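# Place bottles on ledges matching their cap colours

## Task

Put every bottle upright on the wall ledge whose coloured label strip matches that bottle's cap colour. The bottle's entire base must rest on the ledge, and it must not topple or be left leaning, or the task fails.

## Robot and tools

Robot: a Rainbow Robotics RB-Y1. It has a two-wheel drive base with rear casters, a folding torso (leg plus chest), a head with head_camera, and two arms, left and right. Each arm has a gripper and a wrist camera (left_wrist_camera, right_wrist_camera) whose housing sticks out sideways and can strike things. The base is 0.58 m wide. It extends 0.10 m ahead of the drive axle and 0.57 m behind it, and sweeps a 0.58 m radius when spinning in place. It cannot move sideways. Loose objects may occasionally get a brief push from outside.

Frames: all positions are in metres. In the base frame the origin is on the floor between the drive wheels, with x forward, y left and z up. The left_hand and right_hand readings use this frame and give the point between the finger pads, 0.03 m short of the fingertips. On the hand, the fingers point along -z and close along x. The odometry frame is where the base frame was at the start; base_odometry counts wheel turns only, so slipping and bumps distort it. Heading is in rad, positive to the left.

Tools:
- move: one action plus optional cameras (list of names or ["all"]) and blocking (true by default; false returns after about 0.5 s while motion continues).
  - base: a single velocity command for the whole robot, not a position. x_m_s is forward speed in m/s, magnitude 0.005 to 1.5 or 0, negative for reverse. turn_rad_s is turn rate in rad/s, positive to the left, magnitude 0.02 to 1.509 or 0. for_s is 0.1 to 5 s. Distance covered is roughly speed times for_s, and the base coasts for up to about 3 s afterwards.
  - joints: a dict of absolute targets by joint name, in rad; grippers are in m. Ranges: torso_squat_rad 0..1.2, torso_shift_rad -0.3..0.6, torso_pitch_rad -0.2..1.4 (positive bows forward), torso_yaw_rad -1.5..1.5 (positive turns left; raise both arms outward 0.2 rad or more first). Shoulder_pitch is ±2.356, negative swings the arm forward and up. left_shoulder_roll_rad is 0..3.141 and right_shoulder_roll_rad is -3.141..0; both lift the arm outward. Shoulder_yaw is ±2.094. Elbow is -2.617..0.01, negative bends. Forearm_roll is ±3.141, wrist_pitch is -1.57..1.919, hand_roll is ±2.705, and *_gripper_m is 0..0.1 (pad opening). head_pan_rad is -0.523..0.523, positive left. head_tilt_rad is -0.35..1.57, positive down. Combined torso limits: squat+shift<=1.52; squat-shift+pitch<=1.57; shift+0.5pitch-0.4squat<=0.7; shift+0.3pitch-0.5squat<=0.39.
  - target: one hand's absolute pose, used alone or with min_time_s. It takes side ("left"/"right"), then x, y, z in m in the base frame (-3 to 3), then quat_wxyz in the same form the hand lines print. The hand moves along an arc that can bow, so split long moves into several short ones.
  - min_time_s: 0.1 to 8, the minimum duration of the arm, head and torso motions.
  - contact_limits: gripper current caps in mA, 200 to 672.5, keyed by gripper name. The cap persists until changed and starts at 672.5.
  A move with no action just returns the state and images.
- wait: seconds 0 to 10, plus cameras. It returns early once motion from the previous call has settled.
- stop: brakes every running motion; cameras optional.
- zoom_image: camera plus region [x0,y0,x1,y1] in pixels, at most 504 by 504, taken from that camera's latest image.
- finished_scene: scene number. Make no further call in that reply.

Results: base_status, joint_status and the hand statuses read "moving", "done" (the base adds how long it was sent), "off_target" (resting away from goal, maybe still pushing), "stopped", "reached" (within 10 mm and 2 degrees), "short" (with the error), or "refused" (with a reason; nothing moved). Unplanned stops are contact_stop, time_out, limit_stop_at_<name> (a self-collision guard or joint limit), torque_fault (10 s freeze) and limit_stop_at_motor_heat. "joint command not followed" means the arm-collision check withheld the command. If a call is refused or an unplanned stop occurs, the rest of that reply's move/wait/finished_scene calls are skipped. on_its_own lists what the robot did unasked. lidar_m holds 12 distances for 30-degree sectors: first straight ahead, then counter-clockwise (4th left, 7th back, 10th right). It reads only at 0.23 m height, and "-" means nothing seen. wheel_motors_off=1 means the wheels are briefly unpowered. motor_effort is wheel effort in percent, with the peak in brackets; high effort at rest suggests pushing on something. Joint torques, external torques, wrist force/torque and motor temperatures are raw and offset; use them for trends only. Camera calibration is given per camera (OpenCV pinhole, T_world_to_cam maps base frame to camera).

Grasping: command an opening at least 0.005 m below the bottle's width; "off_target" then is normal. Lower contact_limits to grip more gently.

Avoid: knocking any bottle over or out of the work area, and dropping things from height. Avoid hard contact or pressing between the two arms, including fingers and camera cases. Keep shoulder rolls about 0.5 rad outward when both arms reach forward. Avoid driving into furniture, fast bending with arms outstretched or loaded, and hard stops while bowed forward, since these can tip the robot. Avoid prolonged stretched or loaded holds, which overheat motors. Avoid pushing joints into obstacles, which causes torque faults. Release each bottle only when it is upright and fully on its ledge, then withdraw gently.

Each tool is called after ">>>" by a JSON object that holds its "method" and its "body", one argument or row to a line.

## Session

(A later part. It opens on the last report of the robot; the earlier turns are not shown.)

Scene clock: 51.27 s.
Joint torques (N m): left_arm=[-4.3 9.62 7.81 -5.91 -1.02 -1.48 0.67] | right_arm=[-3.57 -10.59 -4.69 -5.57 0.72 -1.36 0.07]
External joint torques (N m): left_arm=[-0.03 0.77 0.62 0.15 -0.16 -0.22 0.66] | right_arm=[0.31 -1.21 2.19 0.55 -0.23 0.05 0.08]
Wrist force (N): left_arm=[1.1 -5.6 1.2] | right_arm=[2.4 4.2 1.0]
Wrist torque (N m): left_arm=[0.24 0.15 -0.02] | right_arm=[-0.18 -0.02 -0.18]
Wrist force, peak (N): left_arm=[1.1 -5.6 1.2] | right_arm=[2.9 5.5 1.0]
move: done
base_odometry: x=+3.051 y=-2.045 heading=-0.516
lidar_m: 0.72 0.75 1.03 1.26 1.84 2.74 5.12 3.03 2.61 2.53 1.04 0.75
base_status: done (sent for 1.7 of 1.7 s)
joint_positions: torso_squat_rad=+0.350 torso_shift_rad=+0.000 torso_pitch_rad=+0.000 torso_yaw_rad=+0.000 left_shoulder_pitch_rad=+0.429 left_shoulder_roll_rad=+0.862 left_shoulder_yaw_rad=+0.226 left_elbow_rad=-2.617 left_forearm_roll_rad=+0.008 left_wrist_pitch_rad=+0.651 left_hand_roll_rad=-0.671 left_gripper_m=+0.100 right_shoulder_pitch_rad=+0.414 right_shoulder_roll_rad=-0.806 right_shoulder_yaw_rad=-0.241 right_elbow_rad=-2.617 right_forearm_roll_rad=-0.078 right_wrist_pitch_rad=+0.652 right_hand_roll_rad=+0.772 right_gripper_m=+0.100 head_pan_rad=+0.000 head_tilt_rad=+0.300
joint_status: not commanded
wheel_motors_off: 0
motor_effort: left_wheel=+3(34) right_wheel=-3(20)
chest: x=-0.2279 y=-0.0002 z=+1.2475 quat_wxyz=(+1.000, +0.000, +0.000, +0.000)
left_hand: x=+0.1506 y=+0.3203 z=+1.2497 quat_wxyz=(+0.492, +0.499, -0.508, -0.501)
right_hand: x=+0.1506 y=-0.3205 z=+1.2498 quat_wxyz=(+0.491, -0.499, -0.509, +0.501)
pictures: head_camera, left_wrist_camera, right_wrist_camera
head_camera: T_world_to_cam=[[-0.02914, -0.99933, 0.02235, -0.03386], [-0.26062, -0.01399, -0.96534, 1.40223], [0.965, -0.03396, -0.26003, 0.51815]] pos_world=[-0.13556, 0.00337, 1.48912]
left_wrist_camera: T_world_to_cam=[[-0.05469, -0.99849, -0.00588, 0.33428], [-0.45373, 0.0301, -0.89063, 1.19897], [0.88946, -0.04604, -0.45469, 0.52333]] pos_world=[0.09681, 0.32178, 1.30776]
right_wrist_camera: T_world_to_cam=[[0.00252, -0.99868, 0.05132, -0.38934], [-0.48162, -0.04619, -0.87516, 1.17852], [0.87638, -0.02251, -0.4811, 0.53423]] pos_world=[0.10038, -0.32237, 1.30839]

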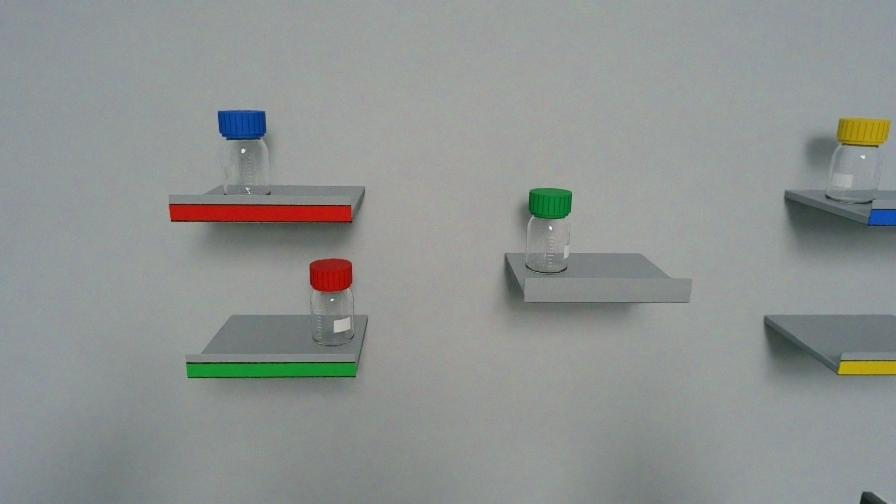

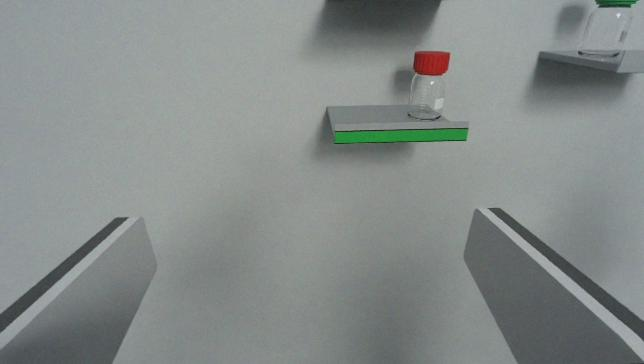

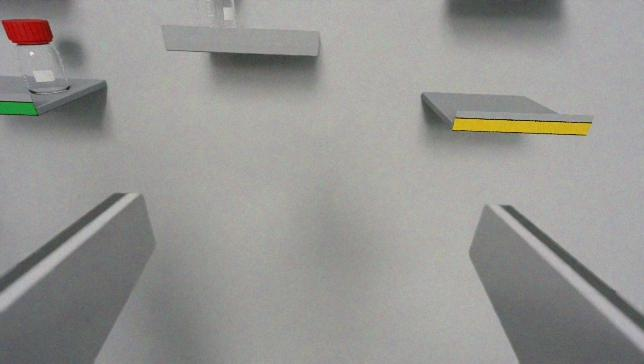

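>>> {"method": "move", "body": {
  "target": {"side": "right", "x": 0.18, "y": -0.42, "z": 1.34, "quat_wxyz": [0.5, -0.5, -0.5, 0.5]},
  "min_time_s": 1.5,
  "cameras": []
}}

>>> {"method": "move", "body": {
  "joints": {"head_pan_rad": -0.52, "head_tilt_rad": 0.35},
  "cameras": ["head_camera"]
}}

>>> {"method": "zoom_image", "body": {
  "camera": "head_camera",
  "region": [496, 120, 896, 420]
}}

Scene clock: 59.80 s.
Joint torques (N m): left_arm=[-4.33 9.83 7.86 -6.27 -1 -1.38 0.53] | right_arm=[-3.53 -15.34 -9.88 -0.94 0.61 -1.37 -0.25]
External joint torques (N m): left_arm=[-0.07 0.97 0.67 -0.21 -0.14 -0.12 0.51] | right_arm=[1.61 -2.13 0.32 0.44 -0.2 -0.04 -0.25]
Wrist force (N): left_arm=[1.4 -5.4 1.2] | right_arm=[2.8 4.4 0.2]
Wrist torque (N m): left_arm=[0.22 0.17 -0.03] | right_arm=[-0.26 0.03 0.01]
Wrist force, peak (N): left_arm=[1.1 -5.7 0.9] | right_arm=[3.3 5.5 0.3]
move: done
base_odometry: x=+3.051 y=-2.045 heading=-0.516
lidar_m: 0.72 0.75 1.04 1.26 1.84 2.74 5.12 3.03 2.61 2.54 1.04 0.75
base_status: not commanded
joint_positions: torso_squat_rad=+0.350 torso_shift_rad=+0.000 torso_pitch_rad=+0.000 torso_yaw_rad=+0.000 left_shoulder_pitch_rad=+0.429 left_shoulder_roll_rad=+0.862 left_shoulder_yaw_rad=+0.226 left_elbow_rad=-2.617 left_forearm_roll_rad=+0.008 left_wrist_pitch_rad=+0.651 left_hand_roll_rad=-0.671 left_gripper_m=+0.100 right_shoulder_pitch_rad=+0.512 right_shoulder_roll_rad=-1.217 right_shoulder_yaw_rad=-0.696 right_elbow_rad=-2.334 right_forearm_roll_rad=-0.592 right_wrist_pitch_rad=+0.505 right_hand_roll_rad=+0.724 right_gripper_m=+0.100 head_pan_rad=+0.000 head_tilt_rad=+0.300
joint_status: all done
wheel_motors_off: 0
motor_effort: left_wheel=+2(3) right_wheel=-3(5)
chest: x=-0.2280 y=-0.0002 z=+1.2475 quat_wxyz=(+1.000, +0.000, +0.000, +0.000)
left_hand: x=+0.1506 y=+0.3203 z=+1.2497 quat_wxyz=(+0.492, +0.499, -0.508, -0.501)
right_hand: x=+0.1800 y=-0.4198 z=+1.3402 quat_wxyz=(+0.500, -0.501, -0.500, +0.498)
right_hand_status: reached (checked arc that bows 25 mm and turns the hand up to 3 deg, planned for 1.5 s): 0 mm and 0.2 deg off.

Scene clock: 60.80 s.
Joint torques (N m): left_arm=[-4.41 9.54 7.83 -6.27 -0.96 -1.48 0.54] | right_arm=[-3 -14.95 -9.85 -1.23 0.79 -1.34 -0.09]
External joint torques (N m): left_arm=[-0.14 0.68 0.64 -0.21 -0.1 -0.22 0.53] | right_arm=[2.13 -1.73 0.34 0.15 -0.02 -0.01 -0.08]
Wrist force (N): left_arm=[1.1 -5.2 1.1] | right_arm=[3.0 3.9 0.6]
Wrist torque (N m): left_arm=[0.21 0.12 -0.03] | right_arm=[-0.19 0.11 -0.05]
Wrist force, peak (N): left_arm=[1.0 -5.4 1.1] | right_arm=[2.7 5.4 0.2]
move: done
base_odometry: x=+3.051 y=-2.045 heading=-0.516
lidar_m: 0.72 0.75 1.03 1.26 1.84 2.74 5.12 3.03 2.61 2.54 1.04 0.76
base_status: not commanded
joint_positions: torso_squat_rad=+0.350 torso_shift_rad=+0.000 torso_pitch_rad=+0.000 torso_yaw_rad=+0.000 left_shoulder_pitch_rad=+0.429 left_shoulder_roll_rad=+0.862 left_shoulder_yaw_rad=+0.226 left_elbow_rad=-2.617 left_forearm_roll_rad=+0.008 left_wrist_pitch_rad=+0.651 left_hand_roll_rad=-0.671 left_gripper_m=+0.100 right_shoulder_pitch_rad=+0.512 right_shoulder_roll_rad=-1.217 right_shoulder_yaw_rad=-0.696 right_elbow_rad=-2.334 right_forearm_roll_rad=-0.592 right_wrist_pitch_rad=+0.505 right_hand_roll_rad=+0.724 right_gripper_m=+0.100 head_pan_rad=-0.520 head_tilt_rad=+0.350
joint_status: all done
wheel_motors_off: 0
motor_effort: left_wheel=+3(3) right_wheel=-3(5)
chest: x=-0.2280 y=-0.0002 z=+1.2475 quat_wxyz=(+1.000, +0.000, +0.000, +0.000)
left_hand: x=+0.1506 y=+0.3203 z=+1.2497 quat_wxyz=(+0.492, +0.499, -0.508, -0.501)
right_hand: x=+0.1800 y=-0.4198 z=+1.3402 quat_wxyz=(+0.500, -0.501, -0.500, +0.498)
head_camera: T_world_to_cam=[[-0.52081, -0.85333, 0.02397, -0.13747], [-0.27503, 0.14114, -0.95102, 1.37854], [0.80815, -0.5019, -0.30819, 0.55541]] pos_world=[-0.14132, -0.03311, 1.48549]

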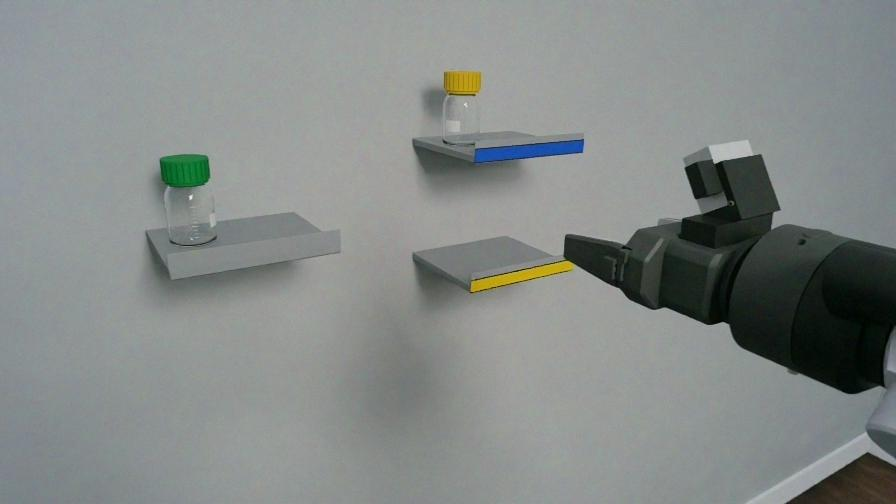

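Scaled by 1.260 from the camera's image (finer frame: 1280x720).

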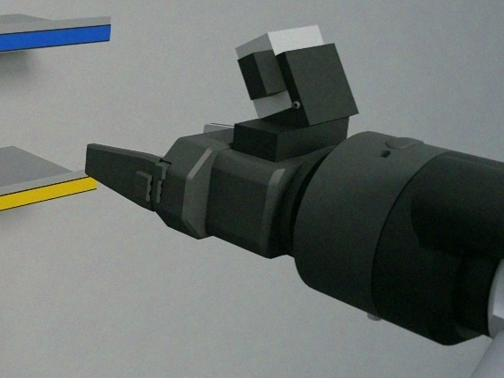

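>>> {"method": "move", "body": {
  "target": {"side": "right", "x": 0.14, "y": -0.45, "z": 1.32, "quat_wxyz": [0.5, -0.5, -0.5, 0.5]},
  "min_time_s": 1,
  "cameras": []
}}

>>> {"method": "move", "body": {
  "base": {"x_m_s": 0.2, "for_s": 1.5},
  "cameras": ["all"]
}}

Scene clock: 66.27 s.
Joint torques (N m): left_arm=[-4.5 9.44 7.77 -6.08 -1.03 -1.5 0.52] | right_arm=[-0.99 -11.14 -10.08 -1.36 0.29 -1.4 -0.06]
External joint torques (N m): left_arm=[-0.23 0.59 0.58 -0.01 -0.17 -0.23 0.51] | right_arm=[1.06 -0.03 0.23 0.21 -0.19 0.15 -0.05]
Wrist force (N): left_arm=[1.1 -5.1 1.2] | right_arm=[2.2 4.6 1.0]
Wrist torque (N m): left_arm=[0.18 0.15 -0.03] | right_arm=[-0.24 -0.03 -0.23]
Wrist force, peak (N): left_arm=[0.9 -5.6 1.0] | right_arm=[3.2 5.1 1.2]
move: done
base_odometry: x=+3.051 y=-2.045 heading=-0.516
lidar_m: 0.72 0.75 1.04 1.25 1.84 2.74 5.12 3.03 2.61 2.53 1.04 0.76
base_status: not commanded
joint_positions: torso_squat_rad=+0.350 torso_shift_rad=+0.000 torso_pitch_rad=+0.000 torso_yaw_rad=+0.000 left_shoulder_pitch_rad=+0.429 left_shoulder_roll_rad=+0.862 left_shoulder_yaw_rad=+0.226 left_elbow_rad=-2.617 left_forearm_roll_rad=+0.008 left_wrist_pitch_rad=+0.651 left_hand_roll_rad=-0.671 left_gripper_m=+0.100 right_shoulder_pitch_rad=+0.791 right_shoulder_roll_rad=-1.125 right_shoulder_yaw_rad=-0.848 right_elbow_rad=-2.331 right_forearm_roll_rad=-0.747 right_wrist_pitch_rad=+0.293 right_hand_roll_rad=+0.880 right_gripper_m=+0.100 head_pan_rad=-0.520 head_tilt_rad=+0.350
joint_status: all done
wheel_motors_off: 0
motor_effort: left_wheel=+3(3) right_wheel=-4(5)
chest: x=-0.2280 y=-0.0002 z=+1.2475 quat_wxyz=(+1.000, +0.000, +0.000, +0.000)
left_hand: x=+0.1506 y=+0.3202 z=+1.2497 quat_wxyz=(+0.492, +0.499, -0.508, -0.501)
right_hand: x=+0.1401 y=-0.4498 z=+1.3201 quat_wxyz=(+0.500, -0.501, -0.500, +0.499)
right_hand_status: reached (checked arc that bows 9 mm and turns the hand up to 2 deg, planned for 1.0 s): 0 mm and 0.1 deg off.

Scene clock: 68.70 s.
Joint torques (N m): left_arm=[-4.08 9.52 7.82 -5.82 -1.08 -1.33 0.48] | right_arm=[-1.36 -11.73 -10.05 -1.23 0.29 -1.28 -0.01]
External joint torques (N m): left_arm=[0.18 0.66 0.63 0.24 -0.22 -0.07 0.47] | right_arm=[0.69 -0.62 0.26 0.33 -0.19 0.27 -0.01]
Wrist force (N): left_arm=[1.2 -5.0 1.1] | right_arm=[3.1 4.6 0.0]
Wrist torque (N m): left_arm=[0.18 0.16 -0.03] | right_arm=[-0.19 0.06 -0.21]
Wrist force, peak (N): left_arm=[0.8 -5.5 1.0] | right_arm=[3.3 5.2 0.4]
move: done
base_odometry: x=+3.312 y=-2.193 heading=-0.515
lidar_m: 0.42 0.44 0.61 1.13 1.95 2.51 5.41 3.16 2.64 1.70 0.61 0.45
base_status: done (sent for 1.5 of 1.5 s)
joint_positions: torso_squat_rad=+0.350 torso_shift_rad=+0.000 torso_pitch_rad=+0.000 torso_yaw_rad=+0.000 left_shoulder_pitch_rad=+0.430 left_shoulder_roll_rad=+0.862 left_shoulder_yaw_rad=+0.226 left_elbow_rad=-2.617 left_forearm_roll_rad=+0.008 left_wrist_pitch_rad=+0.651 left_hand_roll_rad=-0.671 left_gripper_m=+0.100 right_shoulder_pitch_rad=+0.791 right_shoulder_roll_rad=-1.125 right_shoulder_yaw_rad=-0.848 right_elbow_rad=-2.331 right_forearm_roll_rad=-0.747 right_wrist_pitch_rad=+0.293 right_hand_roll_rad=+0.880 right_gripper_m=+0.100 head_pan_rad=-0.520 head_tilt_rad=+0.350
joint_status: not commanded
wheel_motors_off: 0
motor_effort: left_wheel=+3(30) right_wheel=-5(16)
chest: x=-0.2279 y=-0.0002 z=+1.2475 quat_wxyz=(+1.000, +0.000, +0.000, +0.000)
left_hand: x=+0.1506 y=+0.3203 z=+1.2497 quat_wxyz=(+0.492, +0.499, -0.508, -0.501)
right_hand: x=+0.1401 y=-0.4498 z=+1.3201 quat_wxyz=(+0.500, -0.501, -0.500, +0.499)
pictures: head_camera, left_wrist_camera, right_wrist_camera
head_camera: T_world_to_cam=[[-0.52081, -0.85333, 0.02397, -0.13747], [-0.27503, 0.14114, -0.95102, 1.37854], [0.80815, -0.5019, -0.30819, 0.55541]] pos_world=[-0.14132, -0.03311, 1.48549]
left_wrist_camera: T_world_to_cam=[[-0.05469, -0.99849, -0.00588, 0.33428], [-0.45373, 0.0301, -0.89063, 1.19897], [0.88946, -0.04604, -0.45469, 0.52333]] pos_world=[0.09681, 0.32178, 1.30776]
right_wrist_camera: T_world_to_cam=[[-0.01883, -0.99853, 0.05089, -0.51854], [-0.49546, -0.03489, -0.86793, 1.22654], [0.86843, -0.04156, -0.49407, 0.58396]] pos_world=[0.09081, -0.45072, 1.37946]

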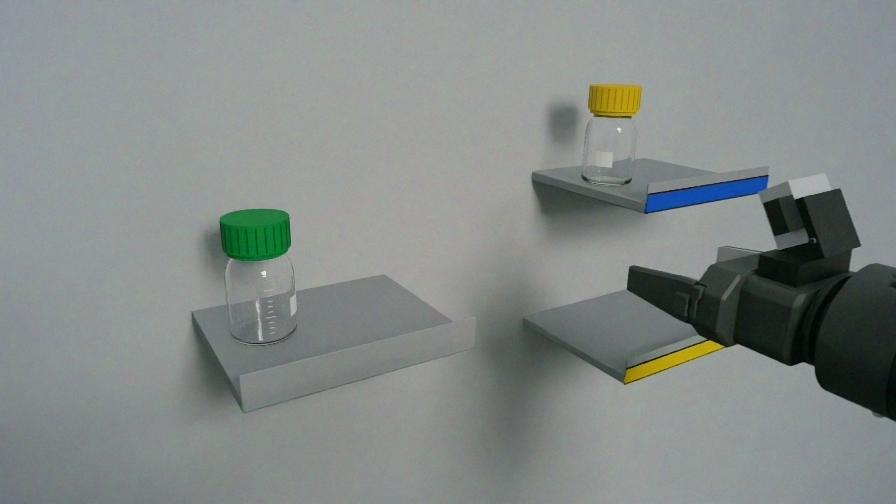

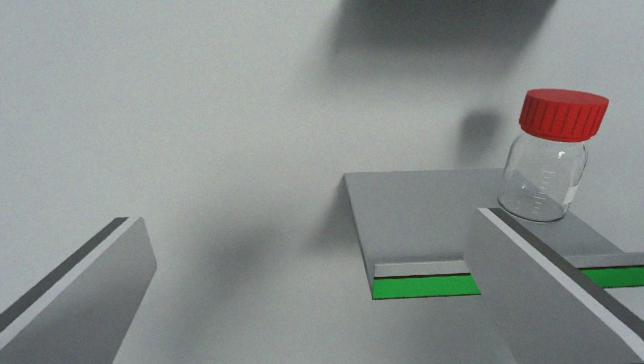

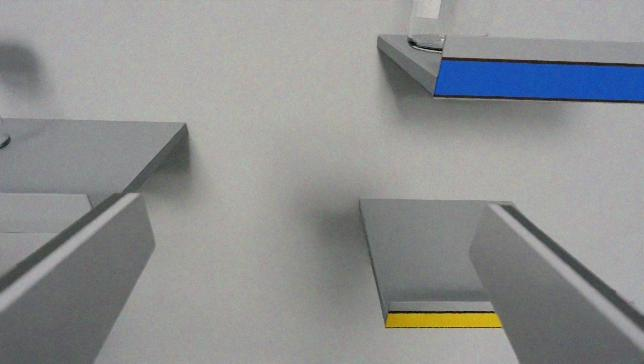

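>>> {"method": "zoom_image", "body": {
  "camera": "right_wrist_camera",
  "region": [370, 0, 570, 110]
}}

>>> {"method": "zoom_image", "body": {
  "camera": "head_camera",
  "region": [500, 60, 800, 230]
}}

Scaled by 2.520 from the camera's image (finer frame: 1265x715).

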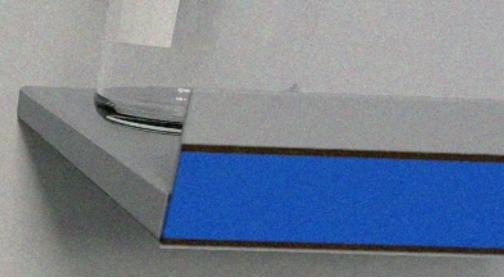

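Scaled by 1.680 from the camera's image (finer frame: 1280x720).

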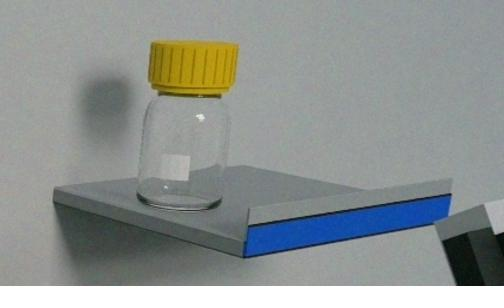

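>>> {"method": "move", "body": {
  "target": {"side": "right", "x": 0.19, "y": -0.497, "z": 1.408, "quat_wxyz": [0.561, -0.561, -0.4305, 0.4305]},
  "min_time_s": 1.5,
  "cameras": ["head_camera", "right_wrist_camera"]
}}

Scene clock: 72.57 s.
Joint torques (N m): left_arm=[-4.33 9.47 7.96 -5.87 -1.04 -1.47 0.65] | right_arm=[-7.43 -16.49 -10.86 0.46 1.05 -0.74 -0.04]
External joint torques (N m): left_arm=[-0.06 0.62 0.77 0.2 -0.18 -0.21 0.63] | right_arm=[-1.09 -2.04 -0.09 0.07 -0.11 0.36 -0.04]
Wrist force (N): left_arm=[1.0 -5.2 1.2] | right_arm=[2.5 4.2 1.3]
Wrist torque (N m): left_arm=[0.21 0.12 -0.04] | right_arm=[-0.20 0.00 0.02]
Wrist force, peak (N): left_arm=[1.3 -5.5 1.2] | right_arm=[3.6 5.1 0.3]
move: done
base_odometry: x=+3.312 y=-2.193 heading=-0.515
lidar_m: 0.42 0.44 0.61 1.13 1.96 2.51 5.41 3.17 2.63 1.70 0.61 0.44
base_status: not commanded
joint_positions: torso_squat_rad=+0.350 torso_shift_rad=+0.000 torso_pitch_rad=+0.000 torso_yaw_rad=+0.000 left_shoulder_pitch_rad=+0.430 left_shoulder_roll_rad=+0.862 left_shoulder_yaw_rad=+0.226 left_elbow_rad=-2.617 left_forearm_roll_rad=+0.008 left_wrist_pitch_rad=+0.651 left_hand_roll_rad=-0.671 left_gripper_m=+0.100 right_shoulder_pitch_rad=+0.503 right_shoulder_roll_rad=-1.414 right_shoulder_yaw_rad=-0.855 right_elbow_rad=-2.174 right_forearm_roll_rad=-0.597 right_wrist_pitch_rad=+0.722 right_hand_roll_rad=+0.582 right_gripper_m=+0.100 head_pan_rad=-0.520 head_tilt_rad=+0.350
joint_status: all done
wheel_motors_off: 0
motor_effort: left_wheel=+3(3) right_wheel=-6(7)
chest: x=-0.2280 y=-0.0002 z=+1.2475 quat_wxyz=(+1.000, +0.000, +0.000, +0.000)
left_hand: x=+0.1506 y=+0.3203 z=+1.2497 quat_wxyz=(+0.492, +0.499, -0.508, -0.501)
right_hand: x=+0.1899 y=-0.4970 z=+1.4078 quat_wxyz=(+0.561, -0.561, -0.430, +0.431)
right_hand_status: reached (checked arc that bows 13 mm and turns the hand up to 15 deg, planned for 1.5 s): 0 mm and 0.0 deg off.
head_camera: T_world_to_cam=[[-0.52081, -0.85333, 0.02397, -0.13747], [-0.27503, 0.14114, -0.95102, 1.37854], [0.80815, -0.5019, -0.30819, 0.55541]] pos_world=[-0.14132, -0.03311, 1.48549]
right_wrist_camera: T_world_to_cam=[[-0.27432, -0.96025, 0.05168, -0.50269], [-0.48953, 0.09319, -0.86699, 1.38678], [0.82771, -0.26314, -0.49564, 0.4819]] pos_world=[0.14211, -0.48513, 1.46715]

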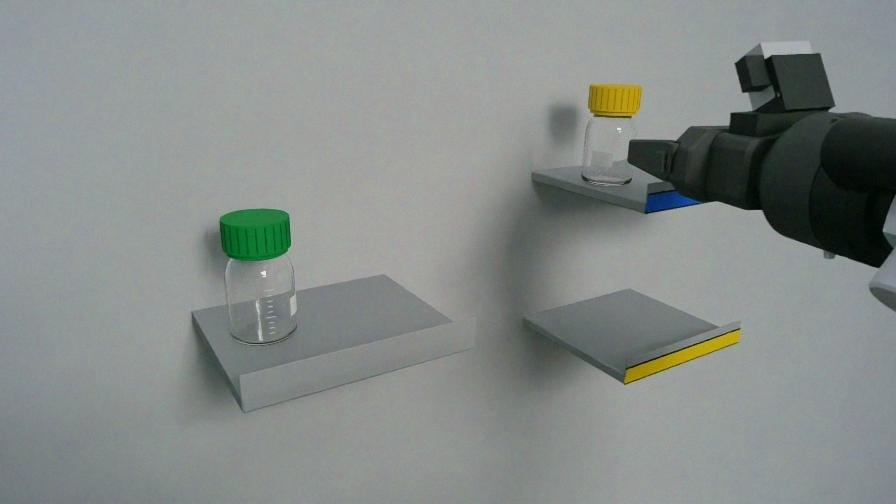

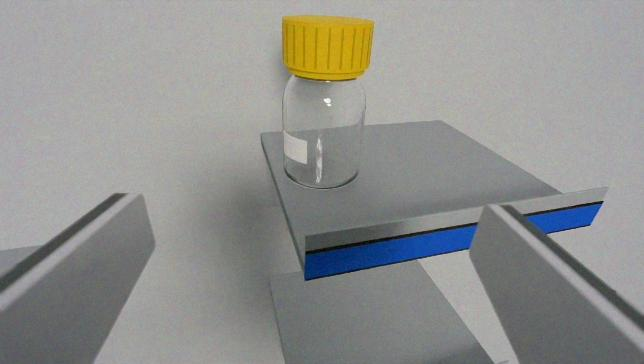

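>>> {"method": "move", "body": {
  "target": {"side": "right", "x": 0.277, "y": -0.531, "z": 1.408, "quat_wxyz": [0.561, -0.561, -0.4305, 0.4305]},
  "min_time_s": 1,
  "cameras": ["right_wrist_camera"]
}}

Scene clock: 76.17 s.
Joint torques (N m): left_arm=[-4.6 9.51 7.79 -6.03 -1 -1.35 0.46] | right_arm=[-11.05 -17.5 -8.75 2.53 0.58 0.11 0.19]
External joint torques (N m): left_arm=[-0.34 0.65 0.6 0.04 -0.14 -0.08 0.45] | right_arm=[0.06 -1.31 3.18 -0.38 -0.2 0.16 0.2]
Wrist force (N): left_arm=[1.0 -5.4 0.9] | right_arm=[3.0 5.0 0.3]
Wrist torque (N m): left_arm=[0.21 0.13 -0.03] | right_arm=[-0.29 0.03 -0.08]
Wrist force, peak (N): left_arm=[1.2 -5.6 1.2] | right_arm=[3.2 5.4 1.2]
move: done
base_odometry: x=+3.312 y=-2.193 heading=-0.515
lidar_m: 0.42 0.44 0.61 1.12 1.95 2.51 5.41 3.16 2.64 1.70 0.61 0.44
base_status: not commanded
joint_positions: torso_squat_rad=+0.350 torso_shift_rad=+0.000 torso_pitch_rad=+0.000 torso_yaw_rad=+0.000 left_shoulder_pitch_rad=+0.430 left_shoulder_roll_rad=+0.862 left_shoulder_yaw_rad=+0.226 left_elbow_rad=-2.617 left_forearm_roll_rad=+0.008 left_wrist_pitch_rad=+0.651 left_hand_roll_rad=-0.671 left_gripper_m=+0.100 right_shoulder_pitch_rad=+0.337 right_shoulder_roll_rad=-1.843 right_shoulder_yaw_rad=-0.380 right_elbow_rad=-1.758 right_forearm_roll_rad=-0.308 right_wrist_pitch_rad=+0.421 right_hand_roll_rad=+0.026 right_gripper_m=+0.100 head_pan_rad=-0.520 head_tilt_rad=+0.350
joint_status: all done
wheel_motors_off: 0
motor_effort: left_wheel=+4(4) right_wheel=-6(7)
chest: x=-0.2280 y=-0.0002 z=+1.2475 quat_wxyz=(+1.000, +0.000, +0.000, +0.000)
left_hand: x=+0.1505 y=+0.3203 z=+1.2497 quat_wxyz=(+0.492, +0.499, -0.508, -0.501)
right_hand: x=+0.2766 y=-0.5307 z=+1.4086 quat_wxyz=(+0.563, -0.556, -0.429, +0.436)
right_hand_status: reached (checked arc that bows 19 mm and turns the hand up to 3 deg, planned for 1.0 s): 1 mm and 0.9 deg off.
right_wrist_camera: T_world_to_cam=[[-0.26583, -0.96253, 0.05361, -0.51758], [-0.50171, 0.09065, -0.86027, 1.42564], [0.82317, -0.25559, -0.50701, 0.42296]] pos_world=[0.22951, -0.51932, 1.46863]

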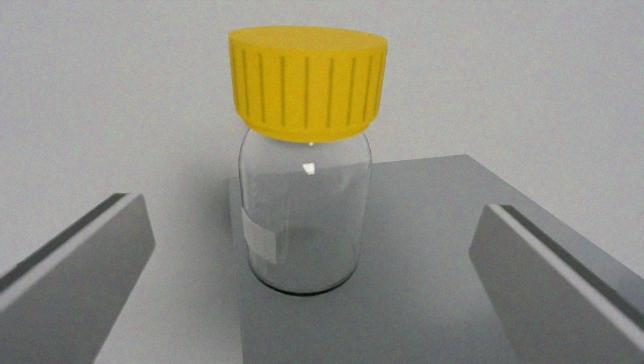

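>>> {"method": "move", "body": {
  "contact_limits": {"right_gripper_m": 400, "left_gripper_m": 400},
  "cameras": []
}}

>>> {"method": "move", "body": {
  "target": {"side": "right", "x": 0.345, "y": -0.549, "z": 1.408, "quat_wxyz": [0.561, -0.561, -0.4305, 0.4305]},
  "min_time_s": 1,
  "cameras": ["right_wrist_camera", "head_camera"]
}}

Scene clock: 77.43 s.
Joint torques (N m): left_arm=[-4.71 9.42 8.17 -5.92 -1.03 -1.38 0.54] | right_arm=[-11.26 -16.78 -8.67 2.56 0.62 0.21 0.1]
External joint torques (N m): left_arm=[-0.44 0.56 0.98 0.14 -0.17 -0.12 0.53] | right_arm=[-0.15 -0.59 3.27 -0.35 -0.15 0.26 0.11]
Wrist force (N): left_arm=[1.2 -5.2 0.9] | right_arm=[2.7 4.4 1.0]
Wrist torque (N m): left_arm=[0.21 0.15 -0.03] | right_arm=[-0.22 0.01 -0.07]
Wrist force, peak (N): left_arm=[1.3 -5.4 1.4] | right_arm=[3.4 5.2 1.1]
base_odometry: x=+3.312 y=-2.193 heading=-0.515
lidar_m: 0.42 0.44 0.61 1.13 1.95 2.51 5.41 3.17 2.63 1.69 0.61 0.44
base_status: not commanded
joint_positions: torso_squat_rad=+0.350 torso_shift_rad=+0.000 torso_pitch_rad=+0.000 torso_yaw_rad=+0.000 left_shoulder_pitch_rad=+0.430 left_shoulder_roll_rad=+0.862 left_shoulder_yaw_rad=+0.226 left_elbow_rad=-2.617 left_forearm_roll_rad=+0.008 left_wrist_pitch_rad=+0.651 left_hand_roll_rad=-0.671 left_gripper_m=+0.100 right_shoulder_pitch_rad=+0.337 right_shoulder_roll_rad=-1.843 right_shoulder_yaw_rad=-0.380 right_elbow_rad=-1.758 right_forearm_roll_rad=-0.308 right_wrist_pitch_rad=+0.421 right_hand_roll_rad=+0.026 right_gripper_m=+0.100 head_pan_rad=-0.520 head_tilt_rad=+0.350
joint_status: not commanded
wheel_motors_off: 0
motor_effort: left_wheel=+4(4) right_wheel=-6(6)
contact_limits: left_gripper_m 400 mA; right_gripper_m 400 mA
chest: x=-0.2280 y=-0.0002 z=+1.2475 quat_wxyz=(+1.000, +0.000, +0.000, +0.000)
left_hand: x=+0.1505 y=+0.3203 z=+1.2497 quat_wxyz=(+0.492, +0.499, -0.508, -0.501)
right_hand: x=+0.2766 y=-0.5307 z=+1.4086 quat_wxyz=(+0.563, -0.556, -0.429, +0.436)

Scene clock: 78.83 s.
Joint torques (N m): left_arm=[-4.49 9.85 7.88 -5.89 -0.95 -1.3 0.44] | right_arm=[-14.18 -4.22 -8.05 5.86 -0.05 1.26 0.18]
External joint torques (N m): left_arm=[-0.22 0.99 0.68 0.18 -0.09 -0.04 0.43] | right_arm=[1.74 0.53 1.76 -0.15 -0.28 -0.21 0.19]
Wrist force (N): left_arm=[1.0 -5.2 1.2] | right_arm=[2.9 5.0 0.1]
Wrist torque (N m): left_arm=[0.20 0.13 -0.04] | right_arm=[-0.33 -0.01 -0.08]
Wrist force, peak (N): left_arm=[1.1 -5.5 1.0] | right_arm=[7.7 -3.4 5.0]
move: done
base_odometry: x=+3.312 y=-2.193 heading=-0.515
lidar_m: 0.42 0.44 0.60 1.13 1.95 2.50 5.42 3.17 2.63 1.69 0.61 0.45
base_status: not commanded
joint_positions: torso_squat_rad=+0.350 torso_shift_rad=+0.000 torso_pitch_rad=+0.000 torso_yaw_rad=+0.000 left_shoulder_pitch_rad=+0.430 left_shoulder_roll_rad=+0.862 left_shoulder_yaw_rad=+0.226 left_elbow_rad=-2.617 left_forearm_roll_rad=+0.008 left_wrist_pitch_rad=+0.651 left_hand_roll_rad=-0.671 left_gripper_m=+0.100 right_shoulder_pitch_rad=+0.994 right_shoulder_roll_rad=-2.225 right_shoulder_yaw_rad=-0.747 right_elbow_rad=-1.389 right_forearm_roll_rad=+0.222 right_wrist_pitch_rad=+0.306 right_hand_roll_rad=-0.819 right_gripper_m=+0.100 head_pan_rad=-0.520 head_tilt_rad=+0.350
joint_status: all done
wheel_motors_off: 0
motor_effort: left_wheel=+6(6) right_wheel=-6(6)
contact_limits: left_gripper_m 400 mA; right_gripper_m 400 mA
chest: x=-0.2280 y=-0.0002 z=+1.2475 quat_wxyz=(+1.000, +0.000, +0.000, +0.000)
left_hand: x=+0.1505 y=+0.3203 z=+1.2497 quat_wxyz=(+0.492, +0.499, -0.508, -0.501)
right_hand: x=+0.3449 y=-0.5489 z=+1.4084 quat_wxyz=(+0.563, -0.561, -0.429, +0.430)
right_hand_status: reached (checked arc that bows 42 mm and turns the hand up to 5 deg, planned for 1.0 s): 0 mm and 0.3 deg off.
pictures: head_camera, right_wrist_camera
head_camera: T_world_to_cam=[[-0.52083, -0.85333, 0.02392, -0.1374], [-0.27492, 0.14114, -0.95105, 1.3786], [0.80818, -0.50191, -0.3081, 0.55528]] pos_world=[-0.14132, -0.03311, 1.48549]
right_wrist_camera: T_world_to_cam=[[-0.27778, -0.95924, 0.05201, -0.50882], [-0.49155, 0.09541, -0.8656, 1.46803], [0.82536, -0.26601, -0.49802, 0.34286]] pos_world=[0.29729, -0.53694, 1.46795]

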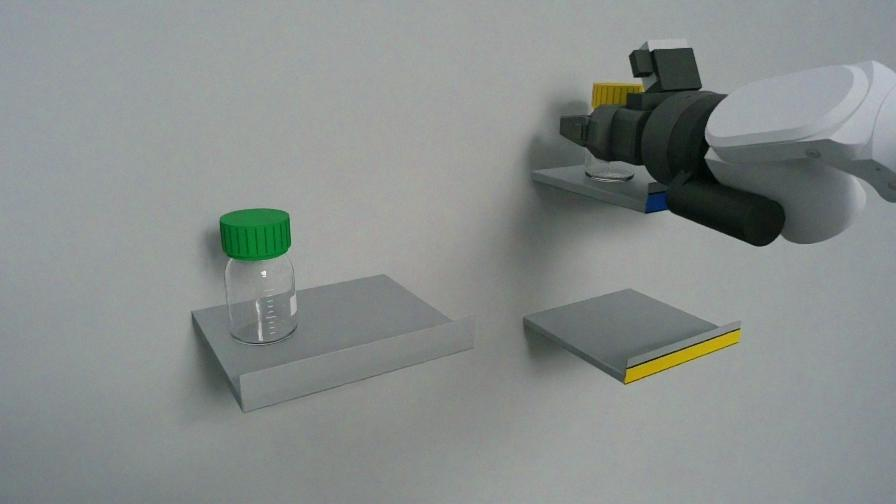

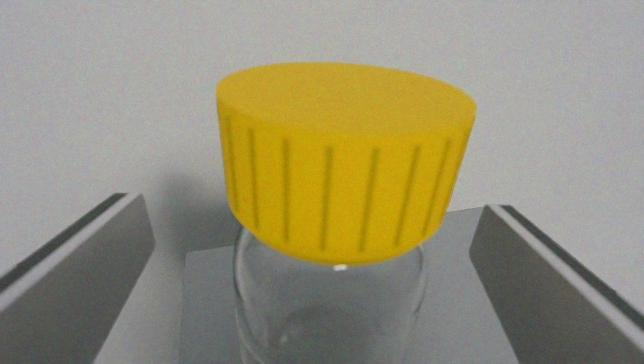

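>>> {"method": "move", "body": {
  "target": {"side": "right", "x": 0.3435, "y": -0.555, "z": 1.408, "quat_wxyz": [0.561, -0.561, -0.4305, 0.4305]},
  "min_time_s": 0.6,
  "cameras": ["right_wrist_camera"]
}}

>>> {"method": "move", "body": {
  "joints": {"right_gripper_m": 0.064},
  "cameras": ["right_wrist_camera"]
}}

Scene clock: 81.00 s.
Joint torques (N m): left_arm=[-4.39 9.45 7.69 -6.09 -0.77 -1.29 0.5] | right_arm=[-13.53 -3.19 -10.4 5.78 0.39 1.41 -0.11]
External joint torques (N m): left_arm=[-0.12 0.6 0.5 -0.02 0.08 -0.03 0.48] | right_arm=[2.3 1.29 -0.55 -0.14 0.2 -0.09 -0.11]
Wrist force (N): left_arm=[0.9 -5.1 0.9] | right_arm=[2.9 4.2 0.5]
Wrist torque (N m): left_arm=[0.17 0.13 -0.03] | right_arm=[-0.25 0.03 -0.07]
Wrist force, peak (N): left_arm=[1.0 -5.4 1.2] | right_arm=[3.3 5.5 0.6]
move: done
base_odometry: x=+3.312 y=-2.193 heading=-0.515
lidar_m: 0.42 0.44 0.60 1.12 1.95 2.51 5.41 3.17 2.63 1.69 0.62 0.44
base_status: not commanded
joint_positions: torso_squat_rad=+0.350 torso_shift_rad=+0.000 torso_pitch_rad=+0.000 torso_yaw_rad=+0.000 left_shoulder_pitch_rad=+0.430 left_shoulder_roll_rad=+0.862 left_shoulder_yaw_rad=+0.226 left_elbow_rad=-2.617 left_forearm_roll_rad=+0.008 left_wrist_pitch_rad=+0.651 left_hand_roll_rad=-0.671 left_gripper_m=+0.100 right_shoulder_pitch_rad=+1.018 right_shoulder_roll_rad=-2.215 right_shoulder_yaw_rad=-0.771 right_elbow_rad=-1.372 right_forearm_roll_rad=+0.259 right_wrist_pitch_rad=+0.289 right_hand_roll_rad=-0.844 right_gripper_m=+0.100 head_pan_rad=-0.520 head_tilt_rad=+0.350
joint_status: all done
wheel_motors_off: 0
motor_effort: left_wheel=+6(6) right_wheel=-6(7)
contact_limits: left_gripper_m 400 mA; right_gripper_m 400 mA
chest: x=-0.2280 y=-0.0002 z=+1.2475 quat_wxyz=(+1.000, +0.000, +0.000, +0.000)
left_hand: x=+0.1505 y=+0.3203 z=+1.2497 quat_wxyz=(+0.492, +0.499, -0.508, -0.501)
right_hand: x=+0.3433 y=-0.5550 z=+1.4081 quat_wxyz=(+0.562, -0.561, -0.429, +0.430)
right_hand_status: reached (checked arc that bows 0 mm and turns the hand up to 0 deg, planned for 0.6 s): 0 mm and 0.2 deg off.
right_wrist_camera: T_world_to_cam=[[-0.27708, -0.95943, 0.0522, -0.51559], [-0.49047, 0.09451, -0.86632, 1.46771], [0.82624, -0.26564, -0.49676, 0.34048]] pos_world=[0.29569, -0.54294, 1.46755]

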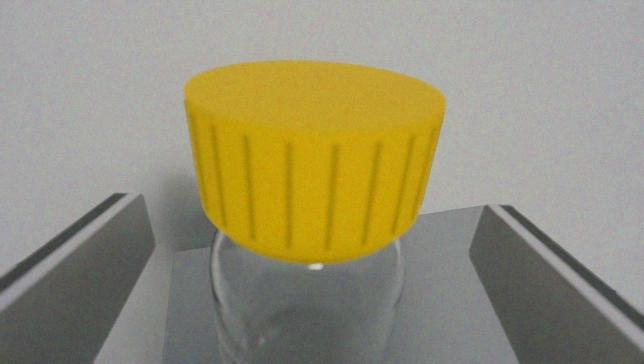

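Scene clock: 81.90 s.
Joint torques (N m): left_arm=[-4.29 9.71 8.06 -6.25 -0.9 -1.25 0.5] | right_arm=[-13.01 -4.16 -10.87 5.68 0.34 1.32 -0.22]
External joint torques (N m): left_arm=[-0.02 0.85 0.87 -0.19 -0.05 0.01 0.49] | right_arm=[2.83 0.32 -1.02 -0.24 0.15 -0.19 -0.21]
Wrist force (N): left_arm=[1.1 -5.3 1.1] | right_arm=[3.3 4.6 -0.2]
Wrist torque (N m): left_arm=[0.22 0.14 -0.01] | right_arm=[-0.30 0.08 -0.07]
Wrist force, peak (N): left_arm=[1.2 -5.4 1.1] | right_arm=[3.4 5.0 0.4]
move: done
base_odometry: x=+3.312 y=-2.193 heading=-0.515
lidar_m: 0.42 0.44 0.61 1.13 1.95 2.52 5.41 3.15 2.63 1.69 0.61 0.45
base_status: not commanded
joint_positions: torso_squat_rad=+0.350 torso_shift_rad=+0.000 torso_pitch_rad=+0.000 torso_yaw_rad=+0.000 left_shoulder_pitch_rad=+0.430 left_shoulder_roll_rad=+0.862 left_shoulder_yaw_rad=+0.226 left_elbow_rad=-2.617 left_forearm_roll_rad=+0.008 left_wrist_pitch_rad=+0.651 left_hand_roll_rad=-0.671 left_gripper_m=+0.100 right_shoulder_pitch_rad=+1.018 right_shoulder_roll_rad=-2.215 right_shoulder_yaw_rad=-0.771 right_elbow_rad=-1.372 right_forearm_roll_rad=+0.259 right_wrist_pitch_rad=+0.289 right_hand_roll_rad=-0.844 right_gripper_m=+0.064 head_pan_rad=-0.520 head_tilt_rad=+0.350
joint_status: all done
wheel_motors_off: 0
motor_effort: left_wheel=+6(6) right_wheel=-6(7)
contact_limits: left_gripper_m 400 mA; right_gripper_m 400 mA
chest: x=-0.2280 y=-0.0002 z=+1.2475 quat_wxyz=(+1.000, +0.000, +0.000, +0.000)
left_hand: x=+0.1505 y=+0.3203 z=+1.2497 quat_wxyz=(+0.492, +0.499, -0.508, -0.501)
right_hand: x=+0.3433 y=-0.5550 z=+1.4081 quat_wxyz=(+0.562, -0.561, -0.429, +0.430)
right_wrist_camera: T_world_to_cam=[[-0.27708, -0.95943, 0.0522, -0.51559], [-0.49047, 0.09451, -0.86632, 1.46771], [0.82624, -0.26564, -0.49676, 0.34048]] pos_world=[0.29569, -0.54294, 1.46755]

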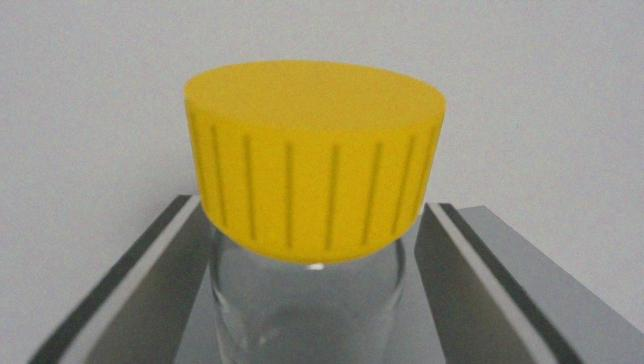

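>>> {"method": "move", "body": {
  "joints": {"right_gripper_m": 0.045},
  "cameras": ["right_wrist_camera"]
}}

Scene clock: 83.00 s.
Joint torques (N m): left_arm=[-4.68 9.74 7.78 -5.91 -1.11 -1.27 0.48] | right_arm=[-13.55 -4.29 -10.12 5.74 0.32 1.28 -0.16]
External joint torques (N m): left_arm=[-0.41 0.89 0.59 0.15 -0.25 -0.01 0.46] | right_arm=[2.28 0.19 -0.27 -0.19 0.12 -0.22 -0.15]
Wrist force (N): left_arm=[0.9 -5.4 1.2] | right_arm=[3.9 4.6 0.5]
Wrist torque (N m): left_arm=[0.23 0.11 -0.04] | right_arm=[-0.31 0.11 -0.09]
Wrist force, peak (N): left_arm=[1.3 -5.5 1.3] | right_arm=[3.5 5.3 0.4]
move: off_target
base_odometry: x=+3.312 y=-2.193 heading=-0.515
lidar_m: 0.42 0.44 0.61 1.13 1.95 2.51 5.41 3.17 2.63 1.69 0.61 0.44
base_status: not commanded
joint_positions: torso_squat_rad=+0.350 torso_shift_rad=+0.000 torso_pitch_rad=+0.000 torso_yaw_rad=+0.000 left_shoulder_pitch_rad=+0.430 left_shoulder_roll_rad=+0.862 left_shoulder_yaw_rad=+0.226 left_elbow_rad=-2.617 left_forearm_roll_rad=+0.008 left_wrist_pitch_rad=+0.651 left_hand_roll_rad=-0.671 left_gripper_m=+0.100 right_shoulder_pitch_rad=+1.018 right_shoulder_roll_rad=-2.215 right_shoulder_yaw_rad=-0.771 right_elbow_rad=-1.372 right_forearm_roll_rad=+0.259 right_wrist_pitch_rad=+0.289 right_hand_roll_rad=-0.844 right_gripper_m=+0.055 head_pan_rad=-0.520 head_tilt_rad=+0.350
joint_status: right_gripper_m off_target (ended at +0.055, target +0.045)
wheel_motors_off: 0
motor_effort: left_wheel=+6(6) right_wheel=-6(6)
contact_limits: left_gripper_m 400 mA; right_gripper_m 400 mA
chest: x=-0.2280 y=-0.0002 z=+1.2475 quat_wxyz=(+1.000, +0.000, +0.000, +0.000)
left_hand: x=+0.1505 y=+0.3203 z=+1.2497 quat_wxyz=(+0.492, +0.499, -0.508, -0.501)
right_hand: x=+0.3433 y=-0.5549 z=+1.4081 quat_wxyz=(+0.562, -0.561, -0.429, +0.430)
right_wrist_camera: T_world_to_cam=[[-0.27698, -0.95946, 0.05214, -0.51554], [-0.49044, 0.0945, -0.86634, 1.46772], [0.82629, -0.26553, -0.49673, 0.34049]] pos_world=[0.29569, -0.54294, 1.46755]

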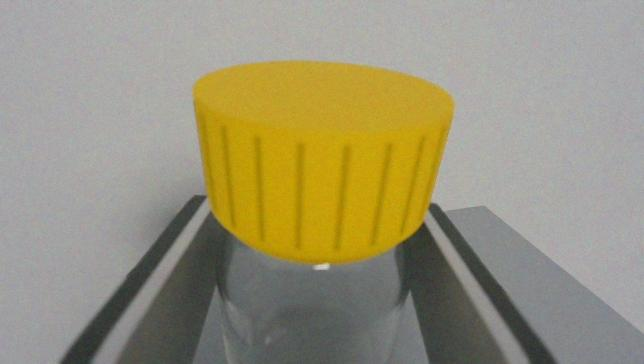

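>>> {"method": "move", "body": {
  "target": {"side": "right", "x": 0.3433, "y": -0.555, "z": 1.442, "quat_wxyz": [0.561, -0.561, -0.4305, 0.4305]},
  "min_time_s": 0.8,
  "cameras": ["right_wrist_camera", "head_camera"]
}}

Scene clock: 85.17 s.
Joint torques (N m): left_arm=[-4.46 9.35 7.62 -6.02 -1.06 -1.32 0.5] | right_arm=[-16.16 -8.36 -7.24 6.33 0.03 1.51 0.14]
External joint torques (N m): left_arm=[-0.19 0.49 0.43 0.05 -0.2 -0.06 0.48] | right_arm=[-0.44 -1.57 2.33 0.13 -0.1 0.13 0.15]
Wrist force (N): left_arm=[1.1 -5.2 0.8] | right_arm=[3.1 6.2 0.4]
Wrist torque (N m): left_arm=[0.20 0.13 -0.03] | right_arm=[-0.22 0.05 -0.22]
Wrist force, peak (N): left_arm=[1.2 -5.4 1.0] | right_arm=[3.0 7.8 0.8]
move: done
base_odometry: x=+3.312 y=-2.193 heading=-0.515
lidar_m: 0.42 0.45 0.61 1.13 1.95 2.51 5.42 3.17 2.63 1.70 0.61 0.45
base_status: not commanded
joint_positions: torso_squat_rad=+0.350 torso_shift_rad=+0.000 torso_pitch_rad=+0.000 torso_yaw_rad=+0.000 left_shoulder_pitch_rad=+0.430 left_shoulder_roll_rad=+0.862 left_shoulder_yaw_rad=+0.226 left_elbow_rad=-2.617 left_forearm_roll_rad=+0.008 left_wrist_pitch_rad=+0.651 left_hand_roll_rad=-0.671 left_gripper_m=+0.100 right_shoulder_pitch_rad=+0.887 right_shoulder_roll_rad=-2.235 right_shoulder_yaw_rad=-0.684 right_elbow_rad=-1.319 right_forearm_roll_rad=+0.142 right_wrist_pitch_rad=+0.213 right_hand_roll_rad=-0.755 right_gripper_m=+0.055 head_pan_rad=-0.520 head_tilt_rad=+0.350
joint_status: all done
wheel_motors_off: 0
motor_effort: left_wheel=+6(6) right_wheel=-5(7)
contact_limits: left_gripper_m 400 mA; right_gripper_m 400 mA
chest: x=-0.2280 y=-0.0002 z=+1.2475 quat_wxyz=(+1.000, +0.000, +0.000, +0.000)
left_hand: x=+0.1505 y=+0.3203 z=+1.2497 quat_wxyz=(+0.492, +0.499, -0.508, -0.501)
right_hand: x=+0.3430 y=-0.5553 z=+1.4423 quat_wxyz=(+0.559, -0.562, -0.433, +0.430)
right_hand_status: reached (checked arc that bows 2 mm and turns the hand up to 1 deg, planned for 0.8 s): 1 mm and 0.4 deg off.
pictures: head_camera, right_wrist_camera
head_camera: T_world_to_cam=[[-0.52083, -0.85333, 0.02392, -0.1374], [-0.27492, 0.14114, -0.95105, 1.3786], [0.80818, -0.50191, -0.3081, 0.55528]] pos_world=[-0.14132, -0.03311, 1.48549]
right_wrist_camera: T_world_to_cam=[[-0.27119, -0.96116, 0.05123, -0.51947], [-0.48468, 0.09038, -0.87001, 1.49823], [0.83159, -0.26077, -0.49037, 0.34929]] pos_world=[0.29483, -0.54363, 1.50137]

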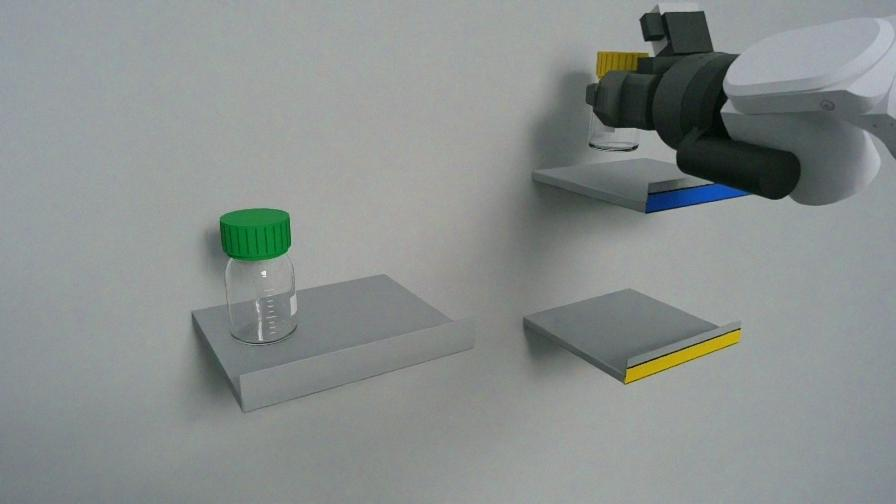

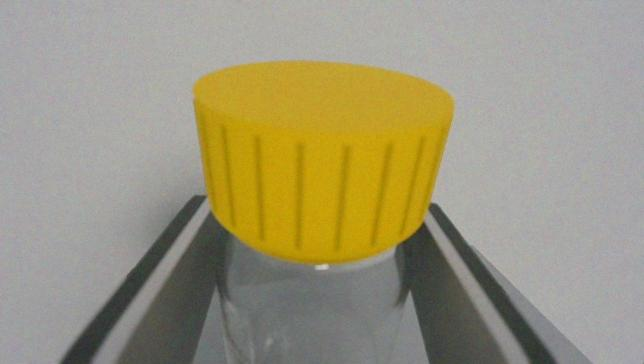

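>>> {"method": "move", "body": {
  "base": {"x_m_s": -0.2, "for_s": 1.0},
  "cameras": ["head_camera"]
}}

>>> {"method": "move", "body": {
  "target": {"side": "right", "x": 0.36, "y": -0.555, "z": 1.30, "quat_wxyz": [0.561, -0.561, -0.4305, 0.4305]},
  "min_time_s": 1.5,
  "cameras": ["head_camera", "right_wrist_camera"]
}}

Scene clock: 87.30 s.
Joint torques (N m): left_arm=[-4.89 9.69 7.8 -6.14 -0.97 -1.41 0.61] | right_arm=[-16.31 -8.18 -7.72 6.29 0.11 1.56 0.12]
External joint torques (N m): left_arm=[-0.62 0.84 0.61 -0.08 -0.11 -0.15 0.6] | right_arm=[-0.59 -1.39 1.86 0.08 -0.02 0.18 0.13]
Wrist force (N): left_arm=[1.3 -4.8 1.1] | right_arm=[2.7 6.4 1.0]
Wrist torque (N m): left_arm=[0.16 0.16 -0.03] | right_arm=[-0.23 0.05 -0.19]
Wrist force, peak (N): left_arm=[1.0 -5.5 1.3] | right_arm=[1.9 7.3 2.0]
move: done
base_odometry: x=+3.138 y=-2.094 heading=-0.515
lidar_m: 0.62 0.65 0.88 1.15 1.87 2.82 5.22 3.04 2.60 2.47 0.89 0.65
base_status: done (sent for 1 of 1 s)
joint_positions: torso_squat_rad=+0.350 torso_shift_rad=+0.000 torso_pitch_rad=+0.000 torso_yaw_rad=+0.000 left_shoulder_pitch_rad=+0.430 left_shoulder_roll_rad=+0.862 left_shoulder_yaw_rad=+0.226 left_elbow_rad=-2.617 left_forearm_roll_rad=+0.008 left_wrist_pitch_rad=+0.651 left_hand_roll_rad=-0.671 left_gripper_m=+0.100 right_shoulder_pitch_rad=+0.887 right_shoulder_roll_rad=-2.236 right_shoulder_yaw_rad=-0.683 right_elbow_rad=-1.319 right_forearm_roll_rad=+0.142 right_wrist_pitch_rad=+0.213 right_hand_roll_rad=-0.755 right_gripper_m=+0.055 head_pan_rad=-0.520 head_tilt_rad=+0.350
joint_status: not commanded
wheel_motors_off: 0
motor_effort: left_wheel=+0(21) right_wheel=-4(23)
contact_limits: left_gripper_m 400 mA; right_gripper_m 400 mA
chest: x=-0.2281 y=-0.0002 z=+1.2475 quat_wxyz=(+1.000, +0.000, +0.000, +0.000)
left_hand: x=+0.1504 y=+0.3203 z=+1.2498 quat_wxyz=(+0.492, +0.499, -0.508, -0.501)
right_hand: x=+0.3428 y=-0.5553 z=+1.4424 quat_wxyz=(+0.559, -0.562, -0.433, +0.430)
head_camera: T_world_to_cam=[[-0.52082, -0.85333, 0.02381, -0.13733], [-0.27477, 0.14116, -0.95109, 1.37863], [0.80824, -0.50189, -0.30799, 0.55528]] pos_world=[-0.14152, -0.03311, 1.48549]

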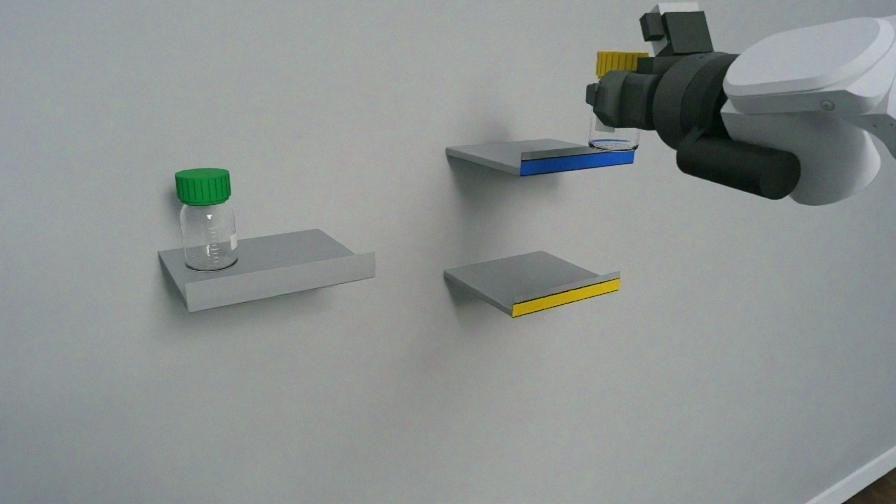

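Scene clock: 89.13 s.
Joint torques (N m): left_arm=[-4.42 9.58 7.97 -6.02 -0.97 -1.32 0.5] | right_arm=[-16.56 3.84 -8.73 6.21 0.08 2.4 0]
External joint torques (N m): left_arm=[-0.15 0.72 0.78 0.04 -0.11 -0.05 0.49] | right_arm=[1.37 0.47 -0.31 -0.17 -0.01 0.46 0.01]
Wrist force (N): left_arm=[0.7 -4.9 1.1] | right_arm=[3.0 5.6 0.6]
Wrist torque (N m): left_arm=[0.17 0.09 -0.03] | right_arm=[-0.16 0.09 -0.04]
Wrist force, peak (N): left_arm=[0.9 -5.7 0.9] | right_arm=[3.1 6.9 0.6]
move: done
base_odometry: x=+3.138 y=-2.094 heading=-0.515
lidar_m: 0.62 0.65 0.89 1.15 1.87 2.81 5.21 3.04 2.60 2.47 0.90 0.65
base_status: not commanded
joint_positions: torso_squat_rad=+0.350 torso_shift_rad=+0.000 torso_pitch_rad=+0.000 torso_yaw_rad=+0.000 left_shoulder_pitch_rad=+0.430 left_shoulder_roll_rad=+0.862 left_shoulder_yaw_rad=+0.226 left_elbow_rad=-2.617 left_forearm_roll_rad=+0.008 left_wrist_pitch_rad=+0.651 left_hand_roll_rad=-0.671 left_gripper_m=+0.100 right_shoulder_pitch_rad=+1.397 right_shoulder_roll_rad=-2.355 right_shoulder_yaw_rad=-0.843 right_elbow_rad=-1.324 right_forearm_roll_rad=+0.627 right_wrist_pitch_rad=+0.545 right_hand_roll_rad=-1.308 right_gripper_m=+0.055 head_pan_rad=-0.520 head_tilt_rad=+0.350
joint_status: all done
wheel_motors_off: 0
motor_effort: left_wheel=+1(1) right_wheel=-3(4)
contact_limits: left_gripper_m 400 mA; right_gripper_m 400 mA
chest: x=-0.2281 y=-0.0002 z=+1.2475 quat_wxyz=(+1.000, +0.000, +0.000, +0.000)
left_hand: x=+0.1505 y=+0.3203 z=+1.2498 quat_wxyz=(+0.492, +0.499, -0.508, -0.501)
right_hand: x=+0.3599 y=-0.5550 z=+1.2998 quat_wxyz=(+0.562, -0.561, -0.429, +0.430)
right_hand_status: reached (checked arc that bows 18 mm and turns the hand up to 4 deg, planned for 1.5 s): 0 mm and 0.2 deg off.
head_camera: T_world_to_cam=[[-0.5208, -0.85334, 0.02386, -0.13735], [-0.27479, 0.14112, -0.95109, 1.37865], [0.80824, -0.50189, -0.30799, 0.5552]] pos_world=[-0.14142, -0.03311, 1.48549]
right_wrist_camera: T_world_to_cam=[[-0.27674, -0.95953, 0.05211, -0.5055], [-0.49019, 0.09431, -0.8665, 1.38204], [0.82652, -0.26534, -0.49645, 0.27268]] pos_world=[0.3122, -0.54304, 1.35925]

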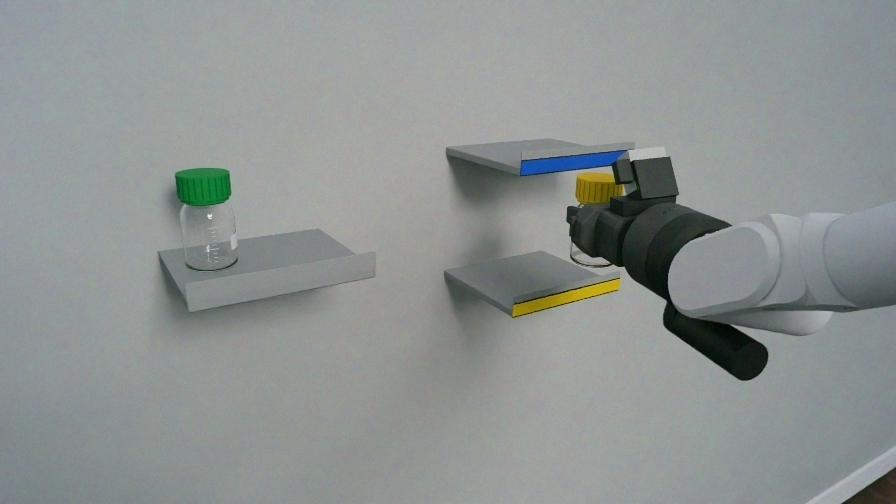

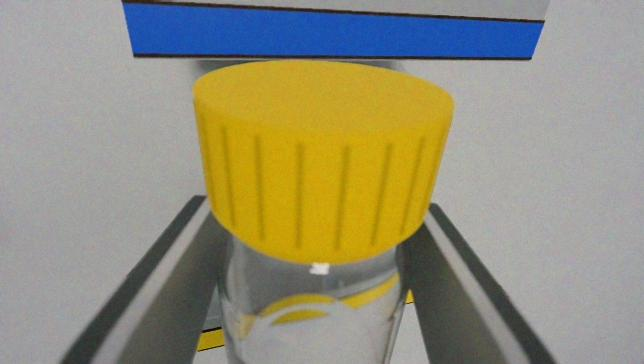

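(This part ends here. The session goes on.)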